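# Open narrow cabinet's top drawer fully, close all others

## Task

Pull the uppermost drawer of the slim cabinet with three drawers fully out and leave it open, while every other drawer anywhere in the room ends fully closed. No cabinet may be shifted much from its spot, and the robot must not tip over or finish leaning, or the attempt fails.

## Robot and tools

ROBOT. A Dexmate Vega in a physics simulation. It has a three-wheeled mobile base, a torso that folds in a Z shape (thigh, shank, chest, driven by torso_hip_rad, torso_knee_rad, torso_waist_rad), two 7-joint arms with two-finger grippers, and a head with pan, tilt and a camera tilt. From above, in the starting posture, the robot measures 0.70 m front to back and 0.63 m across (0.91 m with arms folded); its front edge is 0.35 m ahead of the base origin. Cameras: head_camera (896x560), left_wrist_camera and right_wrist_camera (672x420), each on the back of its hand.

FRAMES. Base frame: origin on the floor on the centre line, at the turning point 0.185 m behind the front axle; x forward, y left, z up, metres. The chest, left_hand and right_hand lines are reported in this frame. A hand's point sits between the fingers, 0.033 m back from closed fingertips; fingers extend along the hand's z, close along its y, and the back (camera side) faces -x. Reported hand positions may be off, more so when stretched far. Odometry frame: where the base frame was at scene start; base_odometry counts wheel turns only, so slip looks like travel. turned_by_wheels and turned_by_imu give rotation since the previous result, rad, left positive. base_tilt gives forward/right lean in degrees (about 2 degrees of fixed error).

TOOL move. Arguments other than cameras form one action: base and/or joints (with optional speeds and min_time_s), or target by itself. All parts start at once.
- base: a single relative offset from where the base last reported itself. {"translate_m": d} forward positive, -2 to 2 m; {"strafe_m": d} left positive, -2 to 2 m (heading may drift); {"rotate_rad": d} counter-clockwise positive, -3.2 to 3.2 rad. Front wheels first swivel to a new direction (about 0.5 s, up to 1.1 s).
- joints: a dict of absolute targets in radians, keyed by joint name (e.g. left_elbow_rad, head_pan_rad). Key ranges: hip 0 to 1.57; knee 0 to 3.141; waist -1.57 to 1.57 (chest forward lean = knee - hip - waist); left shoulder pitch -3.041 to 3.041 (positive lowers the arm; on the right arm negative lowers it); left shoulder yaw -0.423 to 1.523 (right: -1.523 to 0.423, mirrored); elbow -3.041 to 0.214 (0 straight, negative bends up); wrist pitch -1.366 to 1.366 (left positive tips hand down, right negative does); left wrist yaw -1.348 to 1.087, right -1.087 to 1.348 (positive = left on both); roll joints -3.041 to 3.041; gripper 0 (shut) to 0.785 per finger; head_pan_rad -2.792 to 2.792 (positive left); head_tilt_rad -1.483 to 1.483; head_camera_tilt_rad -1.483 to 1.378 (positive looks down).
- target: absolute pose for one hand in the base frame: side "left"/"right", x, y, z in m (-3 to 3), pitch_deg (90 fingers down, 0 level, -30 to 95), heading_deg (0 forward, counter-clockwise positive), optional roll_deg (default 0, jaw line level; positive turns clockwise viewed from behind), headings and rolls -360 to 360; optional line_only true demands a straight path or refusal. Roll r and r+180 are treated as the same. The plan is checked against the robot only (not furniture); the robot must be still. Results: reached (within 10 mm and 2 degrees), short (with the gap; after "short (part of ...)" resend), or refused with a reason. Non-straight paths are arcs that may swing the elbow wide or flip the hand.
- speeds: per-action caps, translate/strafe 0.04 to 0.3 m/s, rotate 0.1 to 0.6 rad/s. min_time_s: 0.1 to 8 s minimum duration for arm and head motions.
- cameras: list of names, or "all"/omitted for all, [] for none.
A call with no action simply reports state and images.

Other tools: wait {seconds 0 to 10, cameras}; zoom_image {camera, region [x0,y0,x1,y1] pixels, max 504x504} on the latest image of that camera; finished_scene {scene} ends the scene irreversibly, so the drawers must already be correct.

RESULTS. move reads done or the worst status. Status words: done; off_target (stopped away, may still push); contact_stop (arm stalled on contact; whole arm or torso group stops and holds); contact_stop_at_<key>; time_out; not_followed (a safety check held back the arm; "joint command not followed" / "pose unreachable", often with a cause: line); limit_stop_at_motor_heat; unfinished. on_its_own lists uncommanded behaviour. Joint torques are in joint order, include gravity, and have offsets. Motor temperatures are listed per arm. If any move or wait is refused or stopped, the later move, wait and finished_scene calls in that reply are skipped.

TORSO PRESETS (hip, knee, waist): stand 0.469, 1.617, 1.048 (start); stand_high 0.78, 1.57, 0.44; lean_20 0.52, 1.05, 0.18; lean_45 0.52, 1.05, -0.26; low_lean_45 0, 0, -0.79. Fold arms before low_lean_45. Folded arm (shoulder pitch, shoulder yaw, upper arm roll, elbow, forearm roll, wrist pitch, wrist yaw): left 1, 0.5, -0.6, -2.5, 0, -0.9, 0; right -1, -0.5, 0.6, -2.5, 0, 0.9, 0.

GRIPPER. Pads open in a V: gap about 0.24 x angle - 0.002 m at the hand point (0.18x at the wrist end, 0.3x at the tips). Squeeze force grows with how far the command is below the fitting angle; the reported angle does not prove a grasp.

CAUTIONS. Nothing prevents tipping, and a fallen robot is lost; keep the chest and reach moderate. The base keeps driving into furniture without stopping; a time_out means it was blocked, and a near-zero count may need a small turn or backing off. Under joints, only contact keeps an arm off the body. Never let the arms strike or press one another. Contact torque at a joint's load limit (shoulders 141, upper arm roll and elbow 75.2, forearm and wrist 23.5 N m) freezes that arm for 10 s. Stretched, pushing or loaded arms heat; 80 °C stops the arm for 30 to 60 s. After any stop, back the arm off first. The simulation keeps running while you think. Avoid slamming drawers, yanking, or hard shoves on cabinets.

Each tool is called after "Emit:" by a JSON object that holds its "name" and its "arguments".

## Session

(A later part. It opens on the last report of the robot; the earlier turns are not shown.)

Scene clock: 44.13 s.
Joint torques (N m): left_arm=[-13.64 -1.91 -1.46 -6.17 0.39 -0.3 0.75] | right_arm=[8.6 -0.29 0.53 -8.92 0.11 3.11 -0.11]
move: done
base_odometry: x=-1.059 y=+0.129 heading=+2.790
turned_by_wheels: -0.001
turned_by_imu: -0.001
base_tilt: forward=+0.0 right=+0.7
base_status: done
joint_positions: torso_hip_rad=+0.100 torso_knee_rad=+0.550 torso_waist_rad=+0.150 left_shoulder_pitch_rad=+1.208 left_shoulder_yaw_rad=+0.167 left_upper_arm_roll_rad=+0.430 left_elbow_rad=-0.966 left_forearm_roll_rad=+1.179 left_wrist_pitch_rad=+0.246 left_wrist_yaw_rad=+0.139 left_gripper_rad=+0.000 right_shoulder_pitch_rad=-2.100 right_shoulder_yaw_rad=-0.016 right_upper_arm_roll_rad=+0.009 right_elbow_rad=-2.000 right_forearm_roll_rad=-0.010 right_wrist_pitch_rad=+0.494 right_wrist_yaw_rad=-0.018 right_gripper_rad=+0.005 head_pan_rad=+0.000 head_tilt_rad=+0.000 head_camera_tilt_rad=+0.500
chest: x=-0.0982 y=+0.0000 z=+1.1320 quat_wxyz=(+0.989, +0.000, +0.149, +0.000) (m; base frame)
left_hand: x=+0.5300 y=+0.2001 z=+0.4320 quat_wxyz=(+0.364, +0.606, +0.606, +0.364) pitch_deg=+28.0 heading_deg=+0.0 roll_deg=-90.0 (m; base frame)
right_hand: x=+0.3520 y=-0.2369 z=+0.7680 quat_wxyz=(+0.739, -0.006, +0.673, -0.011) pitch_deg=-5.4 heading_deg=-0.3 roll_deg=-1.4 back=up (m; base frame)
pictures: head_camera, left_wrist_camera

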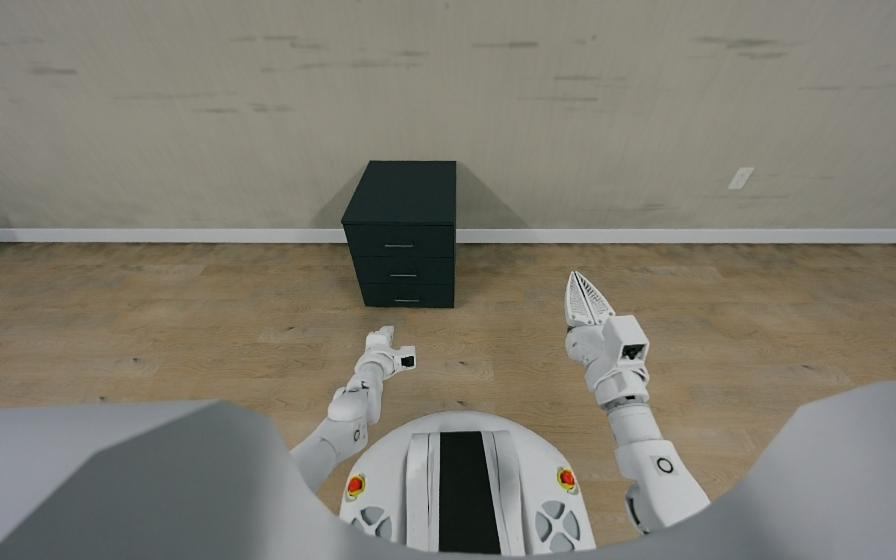

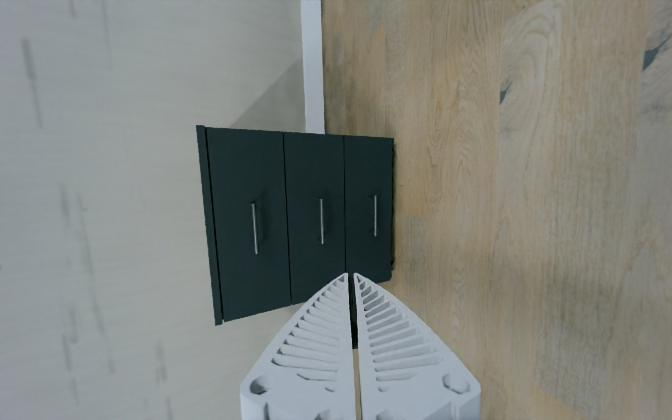

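Emit:
{"name": "move", "arguments": {"target": {"side":"left","x":0.5,"y":0.2,"z":0.52,"pitch_deg":68,"heading_deg":0,"roll_deg":90}, "cameras": ["head_camera","left_wrist_camera"]}}

Scene clock: 51.13 s.
Joint torques (N m): left_arm=[-25.86 -1.96 -2.76 -5.8 0.29 0.39 0.22] | right_arm=[9.06 -1.86 0.64 -8.42 0.07 3.49 -0.19]
move: done
base_odometry: x=-1.059 y=+0.129 heading=+2.790
turned_by_wheels: +0.000
turned_by_imu: +0.000
base_tilt: forward=+0.0 right=+0.7
joint_positions: torso_hip_rad=+0.100 torso_knee_rad=+0.550 torso_waist_rad=+0.150 left_shoulder_pitch_rad=+0.972 left_shoulder_yaw_rad=+0.311 left_upper_arm_roll_rad=+0.439 left_elbow_rad=-1.500 left_forearm_roll_rad=+1.201 left_wrist_pitch_rad=+0.393 left_wrist_yaw_rad=-1.268 left_gripper_rad=+0.000 right_shoulder_pitch_rad=-2.100 right_shoulder_yaw_rad=-0.016 right_upper_arm_roll_rad=+0.009 right_elbow_rad=-2.000 right_forearm_roll_rad=-0.010 right_wrist_pitch_rad=+0.494 right_wrist_yaw_rad=-0.018 right_gripper_rad=+0.005 head_pan_rad=+0.000 head_tilt_rad=+0.000 head_camera_tilt_rad=+0.500
chest: x=-0.0982 y=+0.0000 z=+1.1320 quat_wxyz=(+0.989, +0.000, +0.149, +0.000) (m; base frame)
left_hand: x=+0.5001 y=+0.2002 z=+0.5194 quat_wxyz=(+0.136, +0.694, +0.694, +0.136) pitch_deg=+67.9 heading_deg=+0.0 roll_deg=-90.0 (m; base frame)
left_hand_status: reached (straight line, planned for 4.7 s): 1 mm and 0.1 deg off.
right_hand: x=+0.3520 y=-0.2369 z=+0.7680 quat_wxyz=(+0.739, -0.006, +0.673, -0.011) pitch_deg=-5.4 heading_deg=-0.3 roll_deg=-1.4 back=up (m; base frame)
pictures: head_camera, left_wrist_camera

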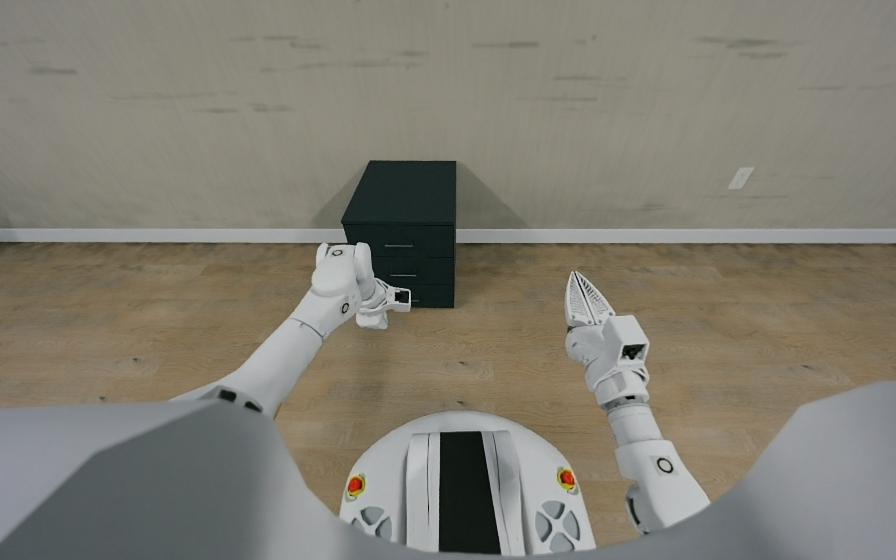

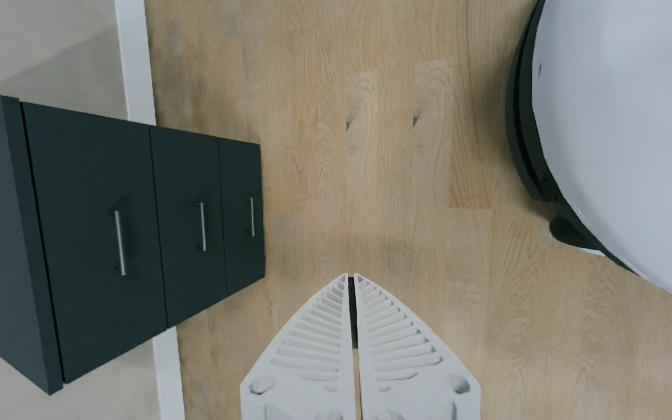

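Emit:
{"name": "move", "arguments": {"target": {"side":"left","x":0.47,"y":0.2,"z":0.515,"pitch_deg":68,"heading_deg":0,"roll_deg":-90}, "cameras": []}}

Emit:
{"name": "move", "arguments": {"base": {"translate_m":0.4}, "joints": {"left_gripper_rad":0.1}, "speeds": {"translate_m":0.15}, "cameras": ["head_camera","left_wrist_camera"]}}

Emit:
{"name": "zoom_image", "arguments": {"camera": "left_wrist_camera", "region": [170, 60, 540, 420]}}

Emit:
{"name": "zoom_image", "arguments": {"camera": "head_camera", "region": [320, 250, 460, 380]}}

Scene clock: 53.53 s.
Joint torques (N m): left_arm=[-15.21 2.67 -9.09 -6.43 0.96 0.15 0.12] | right_arm=[8.68 -0.79 0.48 -7 -0.03 2.32 -0.16]
move: done
base_odometry: x=-1.059 y=+0.129 heading=+2.790
turned_by_wheels: +0.000
turned_by_imu: +0.000
base_tilt: forward=+0.0 right=+0.7
joint_positions: torso_hip_rad=+0.100 torso_knee_rad=+0.550 torso_waist_rad=+0.150 left_shoulder_pitch_rad=+1.060 left_shoulder_yaw_rad=+0.339 left_upper_arm_roll_rad=+0.433 left_elbow_rad=-1.614 left_forearm_roll_rad=+1.218 left_wrist_pitch_rad=+0.422 left_wrist_yaw_rad=-1.290 left_gripper_rad=+0.000 right_shoulder_pitch_rad=-2.100 right_shoulder_yaw_rad=-0.016 right_upper_arm_roll_rad=+0.009 right_elbow_rad=-2.000 right_forearm_roll_rad=-0.010 right_wrist_pitch_rad=+0.494 right_wrist_yaw_rad=-0.018 right_gripper_rad=+0.005 head_pan_rad=+0.000 head_tilt_rad=+0.000 head_camera_tilt_rad=+0.500
chest: x=-0.0982 y=+0.0000 z=+1.1320 quat_wxyz=(+0.989, +0.000, +0.149, +0.000) (m; base frame)
left_hand: x=+0.4710 y=+0.1998 z=+0.5151 quat_wxyz=(+0.135, +0.694, +0.694, +0.135) pitch_deg=+68.0 heading_deg=+0.0 roll_deg=+90.0 (m; base frame)
left_hand_status: reached (straight line, planned for 0.7 s): 1 mm and 0.0 deg off.
right_hand: x=+0.3520 y=-0.2369 z=+0.7680 quat_wxyz=(+0.739, -0.006, +0.673, -0.011) pitch_deg=-5.4 heading_deg=-0.3 roll_deg=-1.4 back=up (m; base frame)
pictures: none

Scene clock: 57.23 s.
Joint torques (N m): left_arm=[-15.75 1.08 -8.51 -7.9 0.88 0.3 0.39] | right_arm=[10.2 -0.96 0.67 -8.34 0.09 2.97 -0.05]
move: done
base_odometry: x=-1.435 y=+0.266 heading=+2.789
turned_by_wheels: -0.001
turned_by_imu: -0.001
base_tilt: forward=+0.0 right=+0.7
base_status: done
joint_positions: torso_hip_rad=+0.100 torso_knee_rad=+0.550 torso_waist_rad=+0.150 left_shoulder_pitch_rad=+1.063 left_shoulder_yaw_rad=+0.340 left_upper_arm_roll_rad=+0.432 left_elbow_rad=-1.618 left_forearm_roll_rad=+1.219 left_wrist_pitch_rad=+0.423 left_wrist_yaw_rad=-1.291 left_gripper_rad=+0.100 right_shoulder_pitch_rad=-2.100 right_shoulder_yaw_rad=-0.016 right_upper_arm_roll_rad=+0.009 right_elbow_rad=-2.000 right_forearm_roll_rad=-0.010 right_wrist_pitch_rad=+0.494 right_wrist_yaw_rad=-0.018 right_gripper_rad=+0.005 head_pan_rad=+0.000 head_tilt_rad=+0.000 head_camera_tilt_rad=+0.500
joint_status: all done
chest: x=-0.0981 y=+0.0000 z=+1.1320 quat_wxyz=(+0.989, +0.000, +0.150, +0.000) (m; base frame)
left_hand: x=+0.4700 y=+0.1998 z=+0.5149 quat_wxyz=(+0.135, +0.694, +0.694, +0.135) pitch_deg=+68.0 heading_deg=+0.0 roll_deg=+90.0 (m; base frame)
right_hand: x=+0.3521 y=-0.2369 z=+0.7680 quat_wxyz=(+0.739, -0.006, +0.673, -0.011) pitch_deg=-5.4 heading_deg=-0.3 roll_deg=-1.4 back=up (m; base frame)
pictures: head_camera, left_wrist_camera

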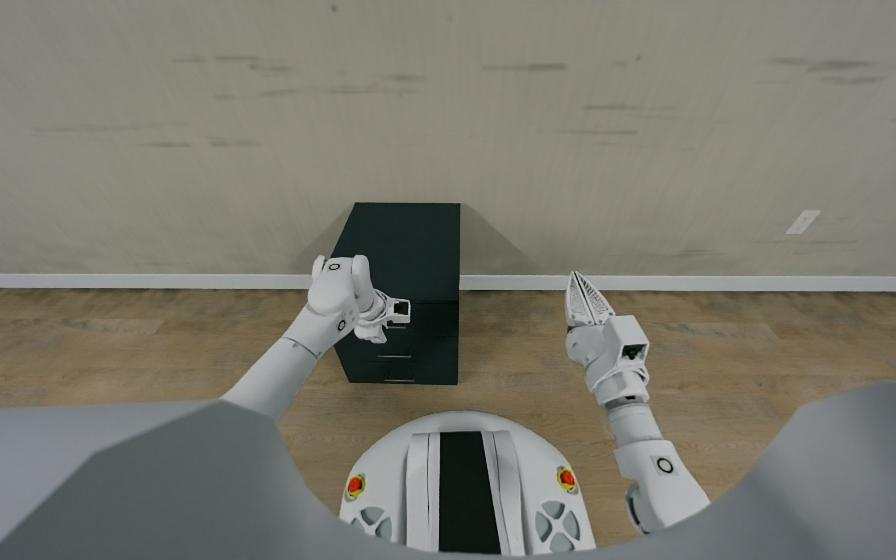

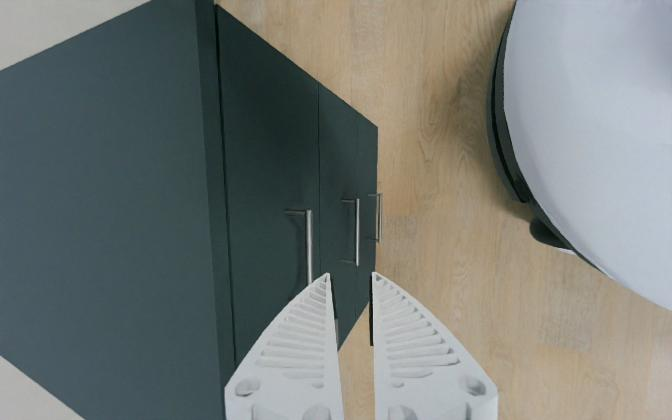

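Scaled by 1.362 from the camera's 672x420 image, which has a finer 960x600 frame.

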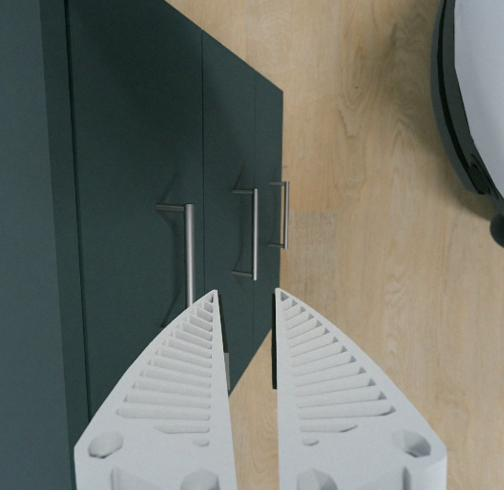

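Scaled by 3.600 from the camera's 896x560 image, which has a finer 960x600 frame.

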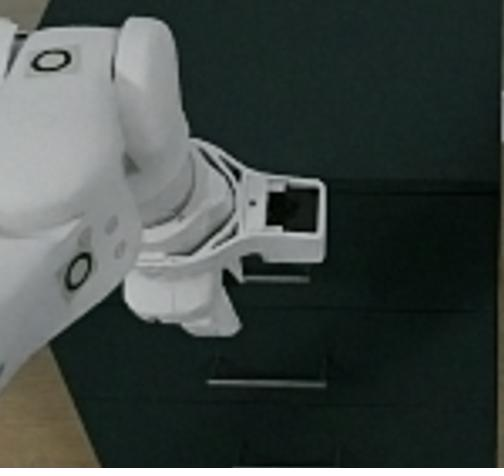

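Emit:
{"name": "move", "arguments": {"target": {"side":"left","x":0.512,"y":0.2,"z":0.478,"pitch_deg":68,"heading_deg":0,"roll_deg":-90}, "cameras": ["head_camera","left_wrist_camera"]}}

Emit:
{"name": "zoom_image", "arguments": {"camera": "left_wrist_camera", "region": [240, 170, 440, 370]}}

Scene clock: 60.80 s.
Joint torques (N m): left_arm=[-27.33 -2.29 -3.31 -5.6 0.32 -1.21 0.61] | right_arm=[8.9 -1.98 0.64 -7.88 0.1 2.71 -0.21]
move: done
base_odometry: x=-1.435 y=+0.266 heading=+2.789
turned_by_wheels: +0.000
turned_by_imu: +0.000
base_tilt: forward=+0.1 right=+0.7
joint_positions: torso_hip_rad=+0.100 torso_knee_rad=+0.550 torso_waist_rad=+0.150 left_shoulder_pitch_rad=+0.929 left_shoulder_yaw_rad=+0.267 left_upper_arm_roll_rad=+0.455 left_elbow_rad=-1.305 left_forearm_roll_rad=+1.171 left_wrist_pitch_rad=+0.347 left_wrist_yaw_rad=-1.130 left_gripper_rad=+0.100 right_shoulder_pitch_rad=-2.100 right_shoulder_yaw_rad=-0.016 right_upper_arm_roll_rad=+0.009 right_elbow_rad=-2.000 right_forearm_roll_rad=-0.010 right_wrist_pitch_rad=+0.494 right_wrist_yaw_rad=-0.018 right_gripper_rad=+0.005 head_pan_rad=+0.000 head_tilt_rad=+0.000 head_camera_tilt_rad=+0.500
chest: x=-0.0981 y=+0.0000 z=+1.1320 quat_wxyz=(+0.989, +0.000, +0.150, +0.000) (m; base frame)
left_hand: x=+0.5113 y=+0.2002 z=+0.4783 quat_wxyz=(+0.135, +0.694, +0.694, +0.135) pitch_deg=+68.0 heading_deg=+0.0 roll_deg=-90.0 (m; base frame)
left_hand_status: reached (straight line, planned for 1.3 s): 1 mm and 0.0 deg off.
right_hand: x=+0.3521 y=-0.2369 z=+0.7680 quat_wxyz=(+0.739, -0.006, +0.673, -0.011) pitch_deg=-5.4 heading_deg=-0.3 roll_deg=-1.4 back=up (m; base frame)
pictures: head_camera, left_wrist_camera

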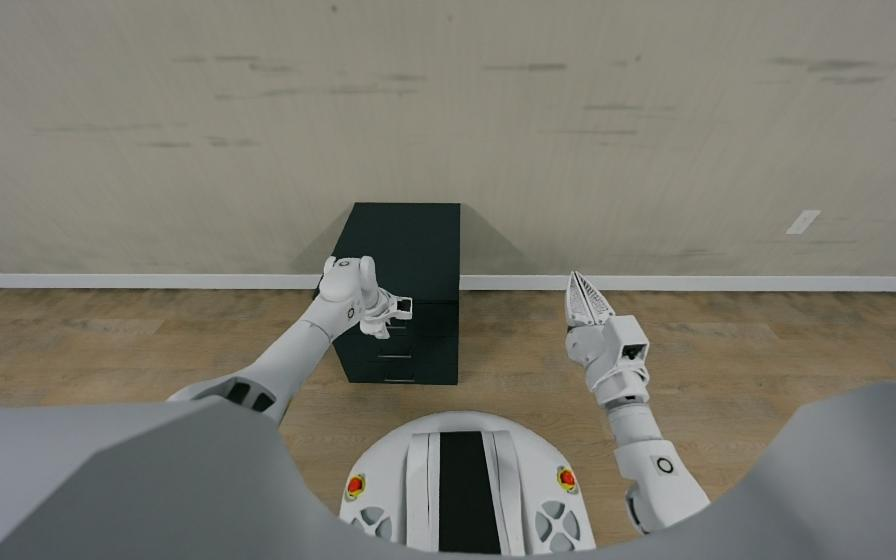

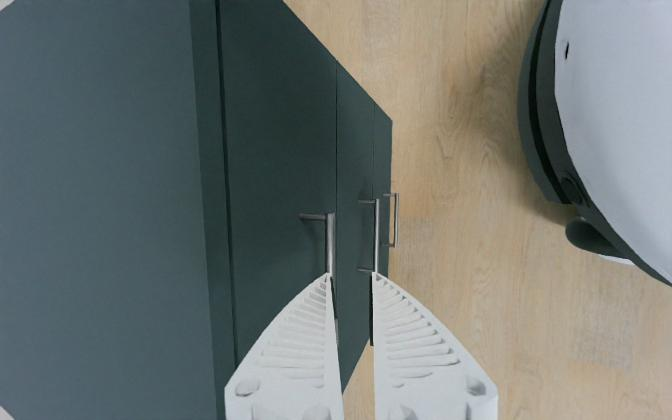

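Scaled by 2.520 from the camera's 672x420 image, which has a finer 960x600 frame.

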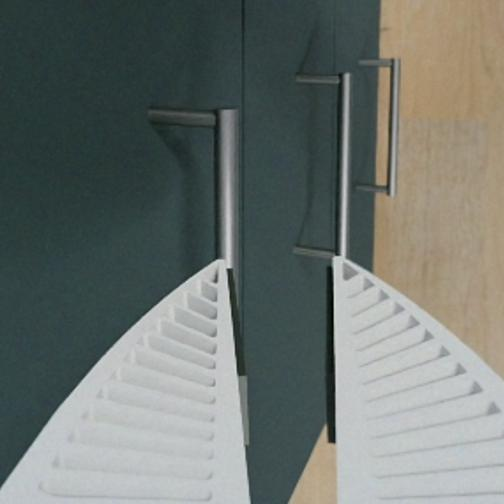

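Emit:
{"name": "move", "arguments": {"target": {"side":"left","x":0.534,"y":0.2,"z":0.452,"pitch_deg":68,"heading_deg":0,"roll_deg":-90}, "cameras": ["head_camera","left_wrist_camera"]}}

Emit:
{"name": "zoom_image", "arguments": {"camera": "left_wrist_camera", "region": [240, 170, 440, 370]}}

Scene clock: 63.43 s.
Joint torques (N m): left_arm=[-28.06 -3.79 -2.75 -5.65 0.37 -0.17 0.71] | right_arm=[10.1 -1.1 0.43 -7.24 -0.01 3.51 -0.01]
move: done
base_odometry: x=-1.435 y=+0.266 heading=+2.789
turned_by_wheels: +0.000
turned_by_imu: +0.000
base_tilt: forward=+0.0 right=+0.8
joint_positions: torso_hip_rad=+0.100 torso_knee_rad=+0.550 torso_waist_rad=+0.150 left_shoulder_pitch_rad=+0.830 left_shoulder_yaw_rad=+0.211 left_upper_arm_roll_rad=+0.470 left_elbow_rad=-1.059 left_forearm_roll_rad=+1.141 left_wrist_pitch_rad=+0.288 left_wrist_yaw_rad=-1.003 left_gripper_rad=+0.100 right_shoulder_pitch_rad=-2.100 right_shoulder_yaw_rad=-0.016 right_upper_arm_roll_rad=+0.009 right_elbow_rad=-2.000 right_forearm_roll_rad=-0.010 right_wrist_pitch_rad=+0.494 right_wrist_yaw_rad=-0.018 right_gripper_rad=+0.005 head_pan_rad=+0.000 head_tilt_rad=+0.000 head_camera_tilt_rad=+0.500
chest: x=-0.0981 y=+0.0000 z=+1.1320 quat_wxyz=(+0.989, +0.000, +0.150, +0.000) (m; base frame)
left_hand: x=+0.5335 y=+0.2002 z=+0.4522 quat_wxyz=(+0.135, +0.694, +0.694, +0.135) pitch_deg=+68.0 heading_deg=+0.0 roll_deg=-90.0 (m; base frame)
left_hand_status: reached (straight line, planned for 1.1 s): 1 mm and 0.0 deg off.
right_hand: x=+0.3521 y=-0.2369 z=+0.7680 quat_wxyz=(+0.739, -0.006, +0.673, -0.011) pitch_deg=-5.4 heading_deg=-0.3 roll_deg=-1.4 back=up (m; base frame)
pictures: head_camera, left_wrist_camera

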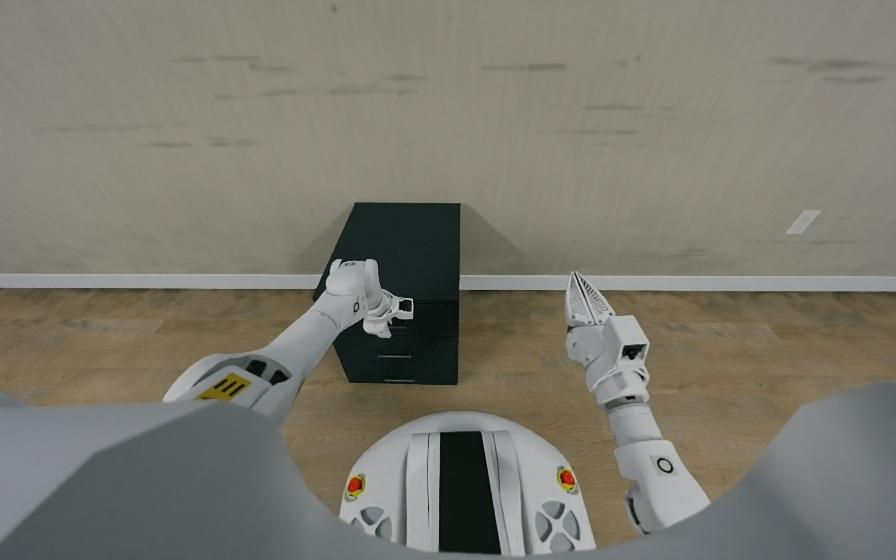

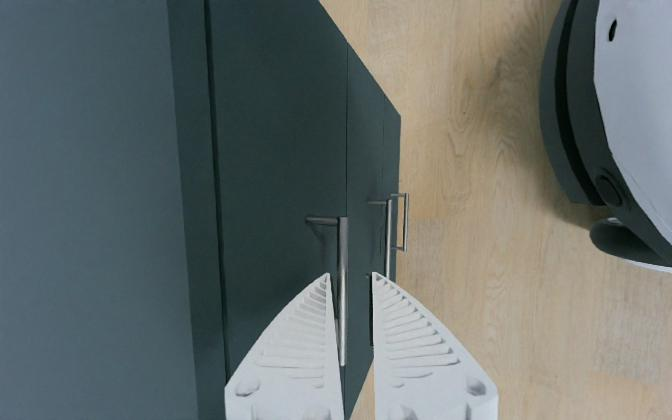

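Scaled by 2.520 from the camera's 672x420 image, which has a finer 960x600 frame.

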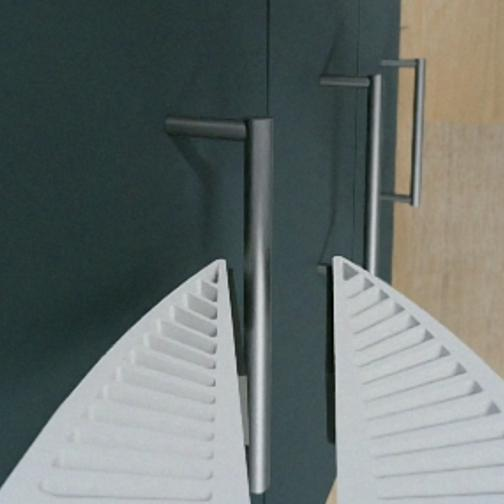

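Emit:
{"name": "move", "arguments": {"target": {"side":"left","x":0.546,"y":0.2,"z":0.426,"pitch_deg":68,"heading_deg":0,"roll_deg":-90}, "cameras": ["left_wrist_camera"]}}

Emit:
{"name": "zoom_image", "arguments": {"camera": "left_wrist_camera", "region": [240, 170, 440, 370]}}

Scene clock: 66.10 s.
Joint torques (N m): left_arm=[-31.2 -3.25 -1.43 -5.2 -0.08 -0.44 0.7] | right_arm=[8.81 -0.65 0.65 -7.87 0 2.81 -0.11]
move: done
base_odometry: x=-1.435 y=+0.266 heading=+2.789
turned_by_wheels: +0.000
turned_by_imu: +0.000
base_tilt: forward=+0.0 right=+0.7
joint_positions: torso_hip_rad=+0.100 torso_knee_rad=+0.550 torso_waist_rad=+0.150 left_shoulder_pitch_rad=+0.732 left_shoulder_yaw_rad=+0.150 left_upper_arm_roll_rad=+0.484 left_elbow_rad=-0.796 left_forearm_roll_rad=+1.116 left_wrist_pitch_rad=+0.226 left_wrist_yaw_rad=-0.862 left_gripper_rad=+0.100 right_shoulder_pitch_rad=-2.100 right_shoulder_yaw_rad=-0.016 right_upper_arm_roll_rad=+0.009 right_elbow_rad=-2.000 right_forearm_roll_rad=-0.010 right_wrist_pitch_rad=+0.494 right_wrist_yaw_rad=-0.018 right_gripper_rad=+0.005 head_pan_rad=+0.000 head_tilt_rad=+0.000 head_camera_tilt_rad=+0.500
chest: x=-0.0981 y=+0.0000 z=+1.1320 quat_wxyz=(+0.989, +0.000, +0.150, +0.000) (m; base frame)
left_hand: x=+0.5456 y=+0.2002 z=+0.4261 quat_wxyz=(+0.135, +0.694, +0.694, +0.135) pitch_deg=+68.0 heading_deg=+0.0 roll_deg=-90.0 (m; base frame)
left_hand_status: reached (straight line, planned for 1.2 s): 0 mm and 0.0 deg off.
right_hand: x=+0.3521 y=-0.2369 z=+0.7680 quat_wxyz=(+0.739, -0.006, +0.673, -0.011) pitch_deg=-5.4 heading_deg=-0.3 roll_deg=-1.4 back=up (m; base frame)
pictures: left_wrist_camera

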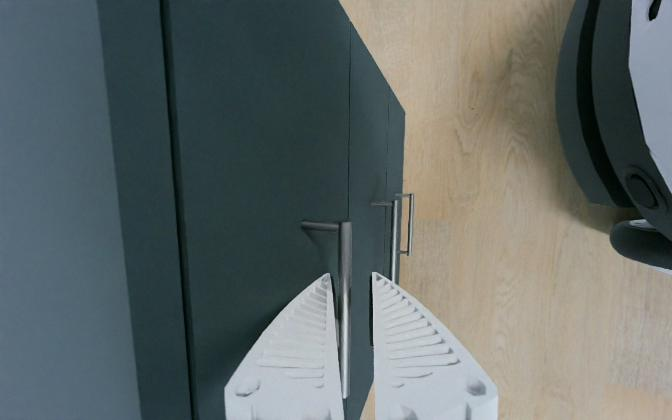

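Scaled by 2.520 from the camera's 672x420 image, which has a finer 960x600 frame.

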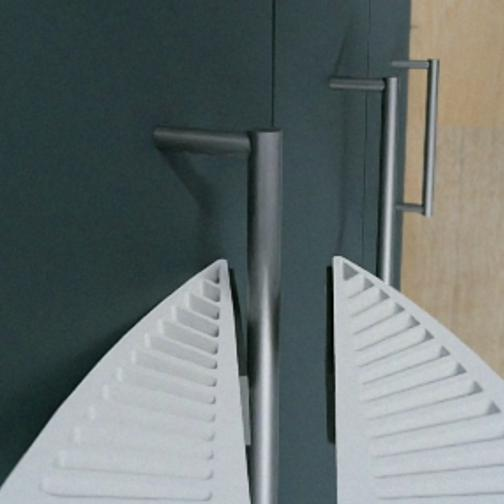

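Emit:
{"name": "move", "arguments": {"target": {"side":"left","x":0.549,"y":0.2,"z":0.414,"pitch_deg":68,"heading_deg":0,"roll_deg":-90}, "cameras": []}}

Emit:
{"name": "move", "arguments": {"joints": {"left_gripper_rad":0.0}, "cameras": ["left_wrist_camera"]}}

Emit:
{"name": "zoom_image", "arguments": {"camera": "left_wrist_camera", "region": [240, 170, 440, 370]}}

Scene clock: 68.37 s.
Joint torques (N m): left_arm=[-20.77 -3.06 0.27 -2.42 -0.26 -0.44 1.02] | right_arm=[9.37 -1.37 0.61 -7.72 0.08 2.81 0.03]
move: done
base_odometry: x=-1.435 y=+0.266 heading=+2.789
turned_by_wheels: +0.000
turned_by_imu: +0.000
base_tilt: forward=+0.0 right=+0.8
joint_positions: torso_hip_rad=+0.100 torso_knee_rad=+0.550 torso_waist_rad=+0.150 left_shoulder_pitch_rad=+0.673 left_shoulder_yaw_rad=+0.115 left_upper_arm_roll_rad=+0.490 left_elbow_rad=-0.643 left_forearm_roll_rad=+1.103 left_wrist_pitch_rad=+0.190 left_wrist_yaw_rad=-0.782 left_gripper_rad=+0.100 right_shoulder_pitch_rad=-2.100 right_shoulder_yaw_rad=-0.016 right_upper_arm_roll_rad=+0.009 right_elbow_rad=-2.000 right_forearm_roll_rad=-0.010 right_wrist_pitch_rad=+0.494 right_wrist_yaw_rad=-0.018 right_gripper_rad=+0.005 head_pan_rad=+0.000 head_tilt_rad=+0.000 head_camera_tilt_rad=+0.500
chest: x=-0.0985 y=+0.0000 z=+1.1320 quat_wxyz=(+0.989, +0.000, +0.149, +0.000) (m; base frame)
left_hand: x=+0.5492 y=+0.2001 z=+0.4149 quat_wxyz=(+0.135, +0.694, +0.694, +0.135) pitch_deg=+68.0 heading_deg=+0.0 roll_deg=+90.0 (m; base frame)
left_hand_status: reached (straight line, planned for 0.8 s): 1 mm and 0.0 deg off.
right_hand: x=+0.3519 y=-0.2369 z=+0.7683 quat_wxyz=(+0.740, -0.006, +0.673, -0.011) pitch_deg=-5.4 heading_deg=-0.3 roll_deg=-1.4 back=up (m; base frame)
pictures: none

Scene clock: 68.93 s.
Joint torques (N m): left_arm=[-19.36 -2.52 -0.06 -1.7 -0.83 -0.02 -0.87] | right_arm=[8.36 -2.19 0.69 -8.23 0.1 2.54 -0.05]
move: done
base_odometry: x=-1.435 y=+0.266 heading=+2.789
turned_by_wheels: +0.000
turned_by_imu: +0.000
base_tilt: forward=+0.1 right=+0.7
joint_positions: torso_hip_rad=+0.100 torso_knee_rad=+0.550 torso_waist_rad=+0.150 left_shoulder_pitch_rad=+0.672 left_shoulder_yaw_rad=+0.114 left_upper_arm_roll_rad=+0.490 left_elbow_rad=-0.640 left_forearm_roll_rad=+1.103 left_wrist_pitch_rad=+0.189 left_wrist_yaw_rad=-0.780 left_gripper_rad=+0.000 right_shoulder_pitch_rad=-2.100 right_shoulder_yaw_rad=-0.016 right_upper_arm_roll_rad=+0.009 right_elbow_rad=-2.000 right_forearm_roll_rad=-0.010 right_wrist_pitch_rad=+0.494 right_wrist_yaw_rad=-0.018 right_gripper_rad=+0.005 head_pan_rad=+0.000 head_tilt_rad=+0.000 head_camera_tilt_rad=+0.500
joint_status: all done
chest: x=-0.0984 y=+0.0000 z=+1.1320 quat_wxyz=(+0.989, +0.000, +0.149, +0.000) (m; base frame)
left_hand: x=+0.5495 y=+0.2001 z=+0.4147 quat_wxyz=(+0.135, +0.694, +0.694, +0.135) pitch_deg=+67.9 heading_deg=+0.0 roll_deg=-90.0 (m; base frame)
right_hand: x=+0.3519 y=-0.2369 z=+0.7682 quat_wxyz=(+0.740, -0.006, +0.673, -0.011) pitch_deg=-5.4 heading_deg=-0.3 roll_deg=-1.4 back=up (m; base frame)
pictures: left_wrist_camera

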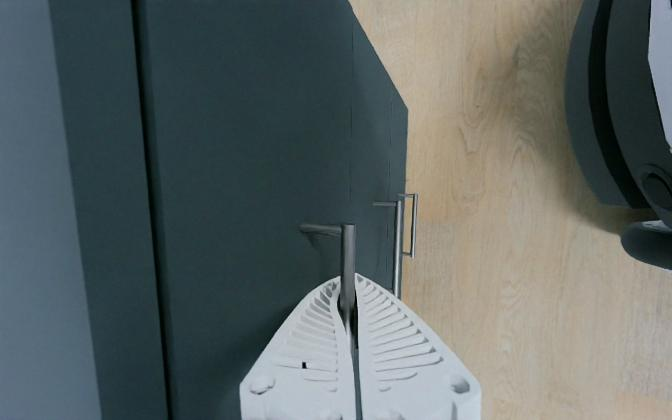

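Scaled by 2.520 from the camera's 672x420 image, which has a finer 960x600 frame.

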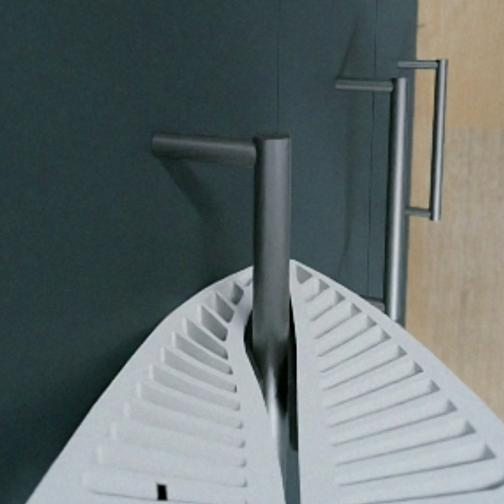

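Emit:
{"name": "move", "arguments": {"base": {"translate_m":-0.06}, "speeds": {"translate_m":0.05}, "cameras": ["head_camera","left_wrist_camera"]}}

Scene clock: 70.83 s.
Joint torques (N m): left_arm=[-20.78 -5.46 1.08 -3.73 -1.79 -1.87 -0.48] | right_arm=[10.05 -0.87 0.51 -8.62 0.27 3.66 -0.09]
move: done
base_odometry: x=-1.378 y=+0.245 heading=+2.789
turned_by_wheels: +0.000
turned_by_imu: +0.000
base_tilt: forward=+0.1 right=+0.8
base_status: done
joint_positions: torso_hip_rad=+0.100 torso_knee_rad=+0.550 torso_waist_rad=+0.150 left_shoulder_pitch_rad=+0.672 left_shoulder_yaw_rad=+0.114 left_upper_arm_roll_rad=+0.490 left_elbow_rad=-0.638 left_forearm_roll_rad=+1.103 left_wrist_pitch_rad=+0.189 left_wrist_yaw_rad=-0.779 left_gripper_rad=+0.000 right_shoulder_pitch_rad=-2.100 right_shoulder_yaw_rad=-0.016 right_upper_arm_roll_rad=+0.009 right_elbow_rad=-2.000 right_forearm_roll_rad=-0.010 right_wrist_pitch_rad=+0.494 right_wrist_yaw_rad=-0.018 right_gripper_rad=+0.005 head_pan_rad=+0.000 head_tilt_rad=+0.000 head_camera_tilt_rad=+0.500
chest: x=-0.0983 y=+0.0000 z=+1.1320 quat_wxyz=(+0.989, +0.000, +0.149, +0.000) (m; base frame)
left_hand: x=+0.5493 y=+0.2005 z=+0.4144 quat_wxyz=(+0.135, +0.694, +0.694, +0.135) pitch_deg=+67.9 heading_deg=+0.1 roll_deg=-89.9 (m; base frame)
right_hand: x=+0.3520 y=-0.2369 z=+0.7681 quat_wxyz=(+0.740, -0.006, +0.673, -0.011) pitch_deg=-5.4 heading_deg=-0.3 roll_deg=-1.4 back=up (m; base frame)
pictures: head_camera, left_wrist_camera

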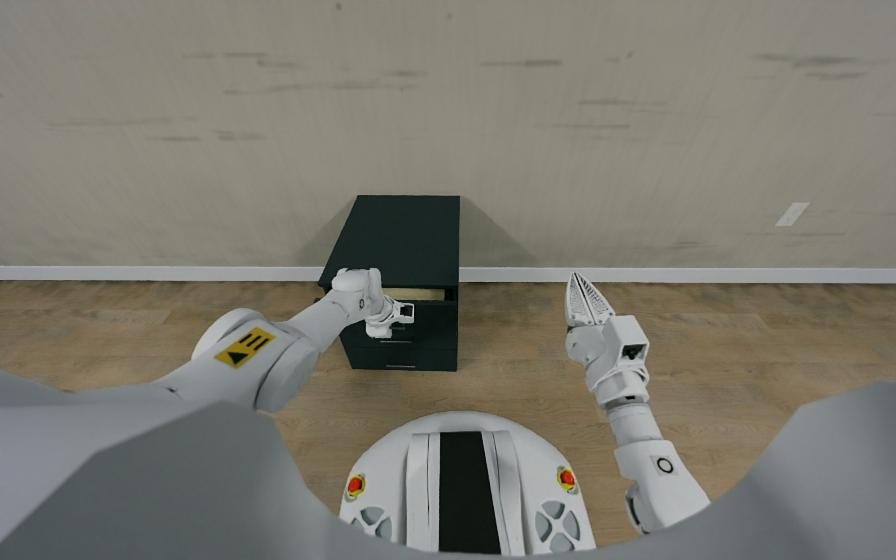

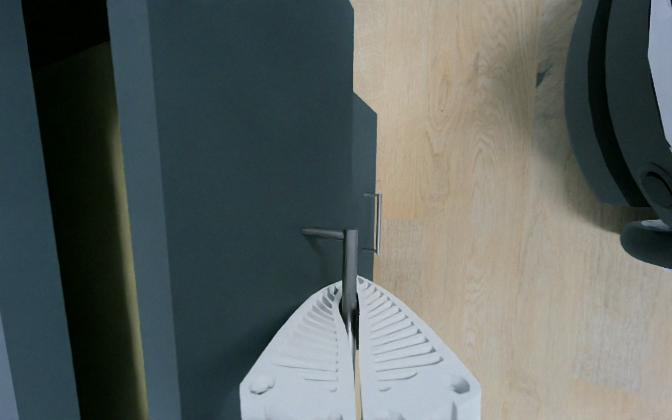

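Emit:
{"name": "move", "arguments": {"base": {"translate_m":-0.25}, "speeds": {"translate_m":0.1}, "cameras": ["head_camera","left_wrist_camera"]}}

Emit:
{"name": "move", "arguments": {"base": {"translate_m":-0.04}, "speeds": {"translate_m":0.05}, "cameras": ["head_camera","left_wrist_camera"]}}

Scene clock: 74.37 s.
Joint torques (N m): left_arm=[-20.49 -12.93 1.02 -6.37 -3.75 -3.23 -0.22] | right_arm=[9.34 -2.34 0.42 -7.97 0.06 3.04 -0.25]
move: done
base_odometry: x=-1.144 y=+0.159 heading=+2.788
turned_by_wheels: -0.001
turned_by_imu: -0.001
base_tilt: forward=+0.0 right=+0.7
base_status: done
joint_positions: torso_hip_rad=+0.100 torso_knee_rad=+0.550 torso_waist_rad=+0.150 left_shoulder_pitch_rad=+0.672 left_shoulder_yaw_rad=+0.114 left_upper_arm_roll_rad=+0.490 left_elbow_rad=-0.638 left_forearm_roll_rad=+1.103 left_wrist_pitch_rad=+0.190 left_wrist_yaw_rad=-0.779 left_gripper_rad=+0.000 right_shoulder_pitch_rad=-2.100 right_shoulder_yaw_rad=-0.016 right_upper_arm_roll_rad=+0.009 right_elbow_rad=-2.000 right_forearm_roll_rad=-0.010 right_wrist_pitch_rad=+0.494 right_wrist_yaw_rad=-0.018 right_gripper_rad=+0.005 head_pan_rad=+0.000 head_tilt_rad=+0.000 head_camera_tilt_rad=+0.500
chest: x=-0.0983 y=+0.0000 z=+1.1320 quat_wxyz=(+0.989, +0.000, +0.149, +0.000) (m; base frame)
left_hand: x=+0.5492 y=+0.2012 z=+0.4143 quat_wxyz=(+0.135, +0.694, +0.694, +0.136) pitch_deg=+68.0 heading_deg=+0.3 roll_deg=-89.8 (m; base frame)
right_hand: x=+0.3520 y=-0.2369 z=+0.7681 quat_wxyz=(+0.740, -0.006, +0.673, -0.011) pitch_deg=-5.4 heading_deg=-0.3 roll_deg=-1.4 back=up (m; base frame)
pictures: head_camera, left_wrist_camera

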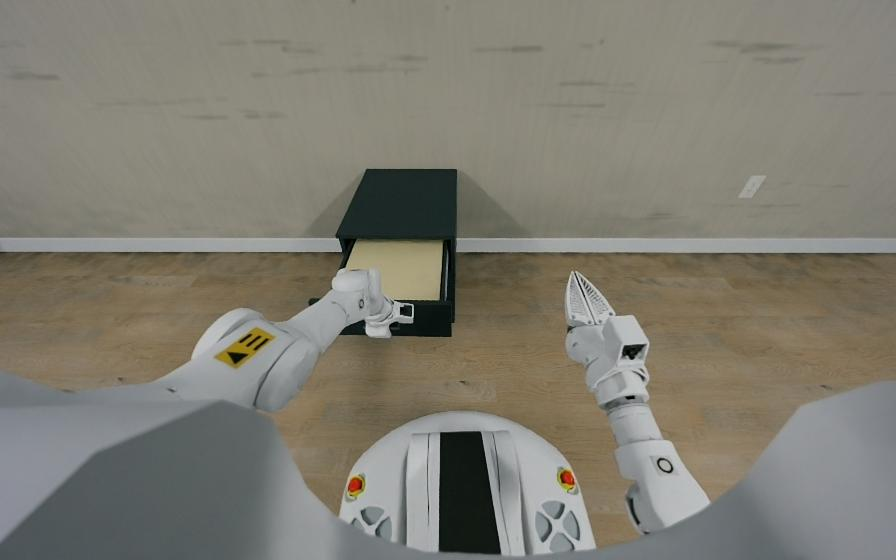

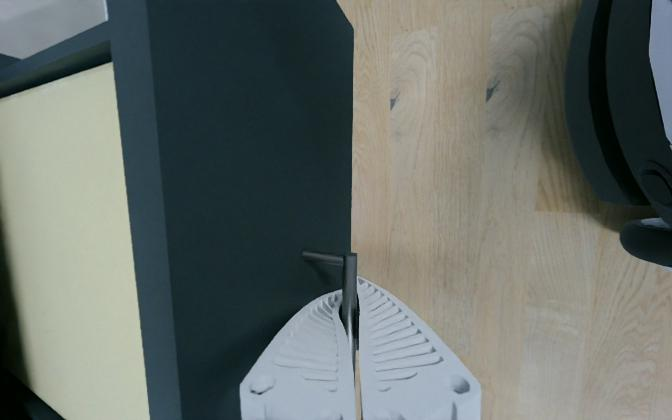

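Scene clock: 75.80 s.
Joint torques (N m): left_arm=[-18.95 -10.98 0.8 -5.19 -3.24 -3.79 -0.53] | right_arm=[9.28 -1.24 0.54 -8.64 0.14 2.6 -0.04]
move: done
base_odometry: x=-1.106 y=+0.145 heading=+2.788
turned_by_wheels: -0.001
turned_by_imu: -0.001
base_tilt: forward=+0.0 right=+0.8
base_status: done
joint_positions: torso_hip_rad=+0.100 torso_knee_rad=+0.550 torso_waist_rad=+0.150 left_shoulder_pitch_rad=+0.672 left_shoulder_yaw_rad=+0.114 left_upper_arm_roll_rad=+0.490 left_elbow_rad=-0.638 left_forearm_roll_rad=+1.103 left_wrist_pitch_rad=+0.190 left_wrist_yaw_rad=-0.779 left_gripper_rad=+0.000 right_shoulder_pitch_rad=-2.100 right_shoulder_yaw_rad=-0.016 right_upper_arm_roll_rad=+0.009 right_elbow_rad=-2.000 right_forearm_roll_rad=-0.010 right_wrist_pitch_rad=+0.494 right_wrist_yaw_rad=-0.018 right_gripper_rad=+0.005 head_pan_rad=+0.000 head_tilt_rad=+0.000 head_camera_tilt_rad=+0.500
chest: x=-0.0983 y=+0.0000 z=+1.1320 quat_wxyz=(+0.989, +0.000, +0.149, +0.000) (m; base frame)
left_hand: x=+0.5493 y=+0.2010 z=+0.4143 quat_wxyz=(+0.135, +0.694, +0.694, +0.136) pitch_deg=+67.9 heading_deg=+0.3 roll_deg=-89.8 (m; base frame)
right_hand: x=+0.3520 y=-0.2369 z=+0.7681 quat_wxyz=(+0.740, -0.006, +0.673, -0.011) pitch_deg=-5.4 heading_deg=-0.3 roll_deg=-1.4 back=up (m; base frame)
pictures: head_camera, left_wrist_camera

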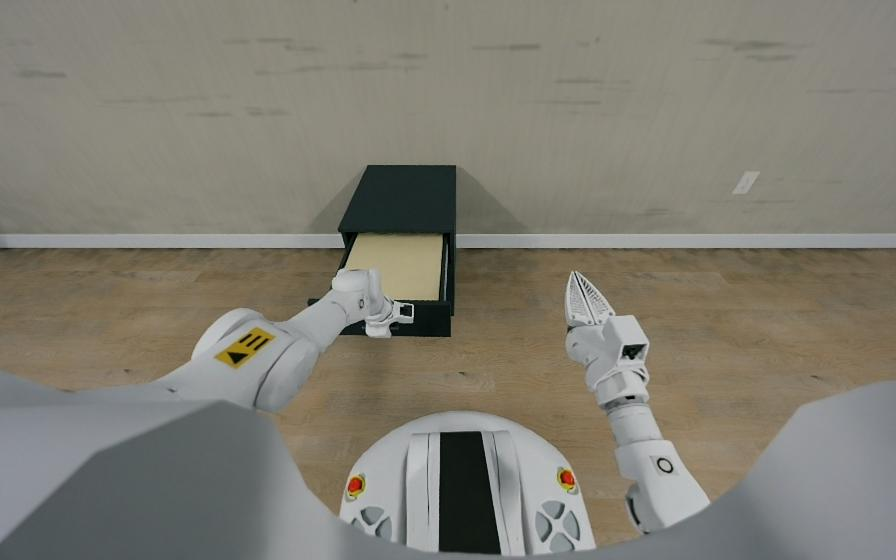

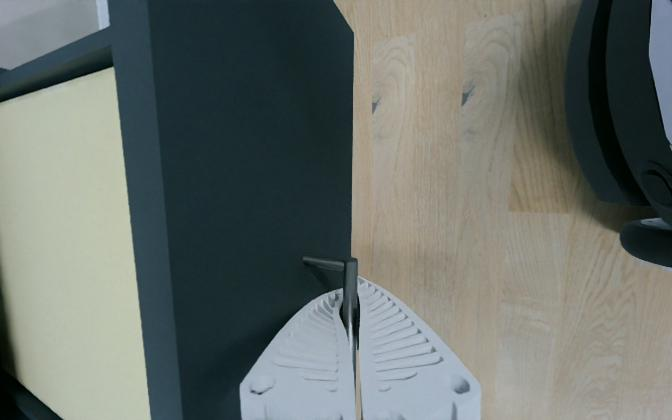

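Emit:
{"name": "move", "arguments": {"base": {"translate_m":-0.04}, "speeds": {"translate_m":0.05}, "cameras": ["head_camera","left_wrist_camera"]}}

Emit:
{"name": "move", "arguments": {"base": {"translate_m":-0.03}, "speeds": {"translate_m":0.05}, "cameras": ["head_camera","left_wrist_camera"]}}

Scene clock: 77.47 s.
Joint torques (N m): left_arm=[-5.72 -6.83 -0.02 2.19 -2.9 -1.37 -5.48] | right_arm=[9.64 -1.85 0.19 -8.13 0.13 2.93 -0.19]
move: done
base_odometry: x=-1.069 y=+0.131 heading=+2.787
turned_by_wheels: -0.001
turned_by_imu: -0.001
base_tilt: forward=+0.0 right=+0.7
base_status: done
joint_positions: torso_hip_rad=+0.100 torso_knee_rad=+0.550 torso_waist_rad=+0.150 left_shoulder_pitch_rad=+0.671 left_shoulder_yaw_rad=+0.114 left_upper_arm_roll_rad=+0.490 left_elbow_rad=-0.639 left_forearm_roll_rad=+1.103 left_wrist_pitch_rad=+0.189 left_wrist_yaw_rad=-0.777 left_gripper_rad=+0.000 right_shoulder_pitch_rad=-2.100 right_shoulder_yaw_rad=-0.016 right_upper_arm_roll_rad=+0.009 right_elbow_rad=-2.000 right_forearm_roll_rad=-0.010 right_wrist_pitch_rad=+0.494 right_wrist_yaw_rad=-0.018 right_gripper_rad=+0.005 head_pan_rad=+0.000 head_tilt_rad=+0.000 head_camera_tilt_rad=+0.500
chest: x=-0.0982 y=+0.0000 z=+1.1320 quat_wxyz=(+0.989, +0.000, +0.149, +0.000) (m; base frame)
left_hand: x=+0.5505 y=+0.2005 z=+0.4151 quat_wxyz=(+0.136, +0.694, +0.694, +0.136) pitch_deg=+67.8 heading_deg=+0.1 roll_deg=-89.9 (m; base frame)
right_hand: x=+0.3520 y=-0.2369 z=+0.7680 quat_wxyz=(+0.739, -0.006, +0.673, -0.011) pitch_deg=-5.4 heading_deg=-0.3 roll_deg=-1.4 back=up (m; base frame)
pictures: head_camera, left_wrist_camera

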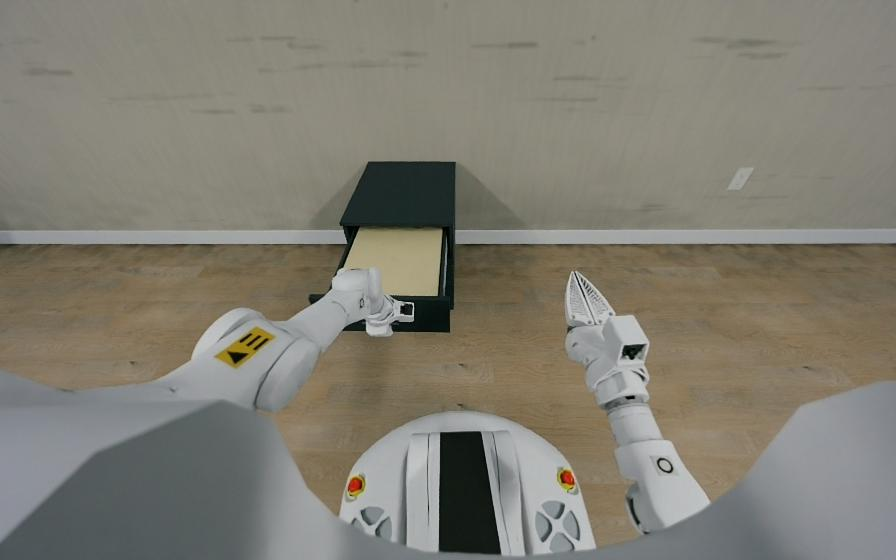

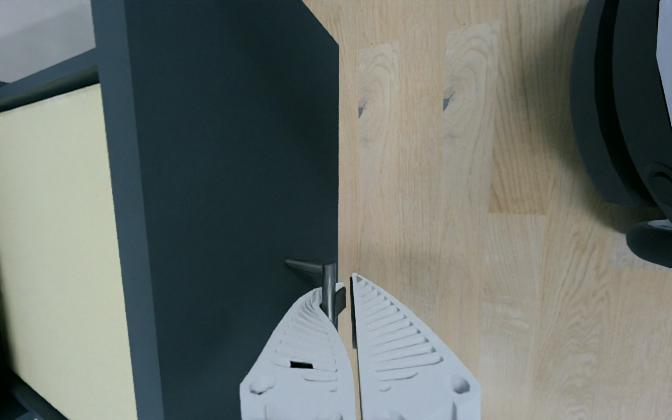

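Scene clock: 78.97 s.
Joint torques (N m): left_arm=[9.3 -3.78 0.49 5.39 -2.64 -0.77 -6.04] | right_arm=[9.88 -1.15 0.84 -6.93 0.09 3.39 -0.19]
move: done
base_odometry: x=-1.041 y=+0.121 heading=+2.785
turned_by_wheels: -0.001
turned_by_imu: -0.001
base_tilt: forward=+0.0 right=+0.8
base_status: done
joint_positions: torso_hip_rad=+0.100 torso_knee_rad=+0.550 torso_waist_rad=+0.150 left_shoulder_pitch_rad=+0.671 left_shoulder_yaw_rad=+0.114 left_upper_arm_roll_rad=+0.490 left_elbow_rad=-0.639 left_forearm_roll_rad=+1.103 left_wrist_pitch_rad=+0.189 left_wrist_yaw_rad=-0.777 left_gripper_rad=+0.000 right_shoulder_pitch_rad=-2.100 right_shoulder_yaw_rad=-0.016 right_upper_arm_roll_rad=+0.009 right_elbow_rad=-2.000 right_forearm_roll_rad=-0.010 right_wrist_pitch_rad=+0.494 right_wrist_yaw_rad=-0.018 right_gripper_rad=+0.005 head_pan_rad=+0.000 head_tilt_rad=+0.000 head_camera_tilt_rad=+0.500
chest: x=-0.0984 y=+0.0000 z=+1.1320 quat_wxyz=(+0.989, +0.000, +0.149, +0.000) (m; base frame)
left_hand: x=+0.5512 y=+0.2001 z=+0.4159 quat_wxyz=(+0.137, +0.694, +0.694, +0.137) pitch_deg=+67.7 heading_deg=+0.0 roll_deg=-90.0 (m; base frame)
right_hand: x=+0.3520 y=-0.2369 z=+0.7682 quat_wxyz=(+0.740, -0.006, +0.673, -0.011) pitch_deg=-5.4 heading_deg=-0.3 roll_deg=-1.4 back=up (m; base frame)
pictures: head_camera, left_wrist_camera

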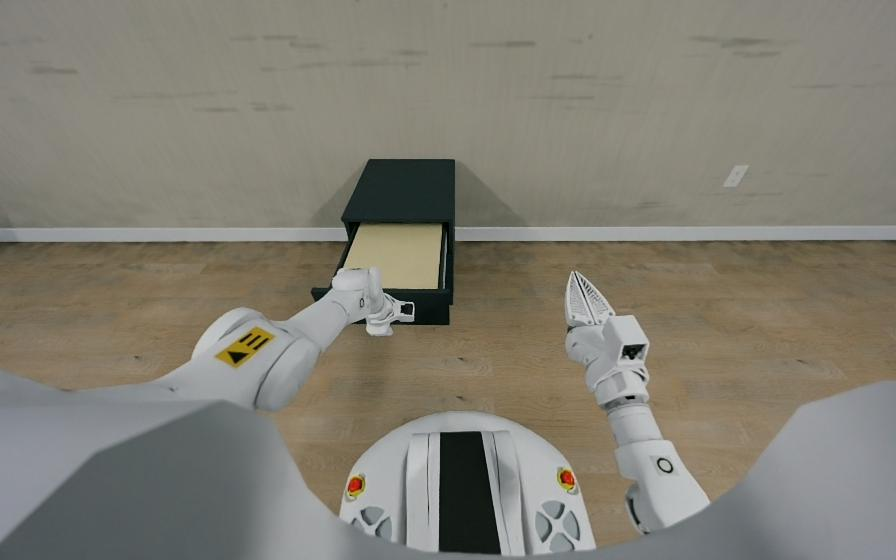

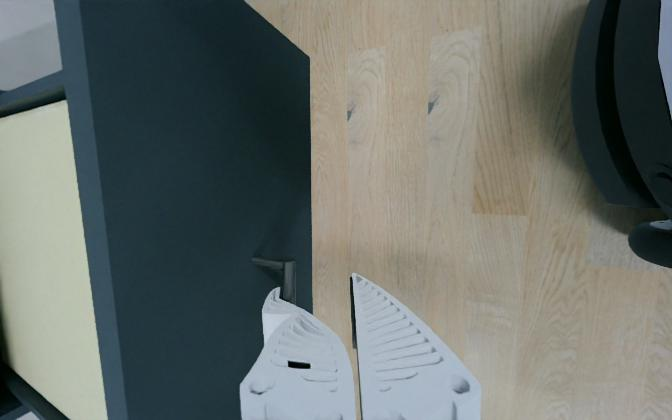

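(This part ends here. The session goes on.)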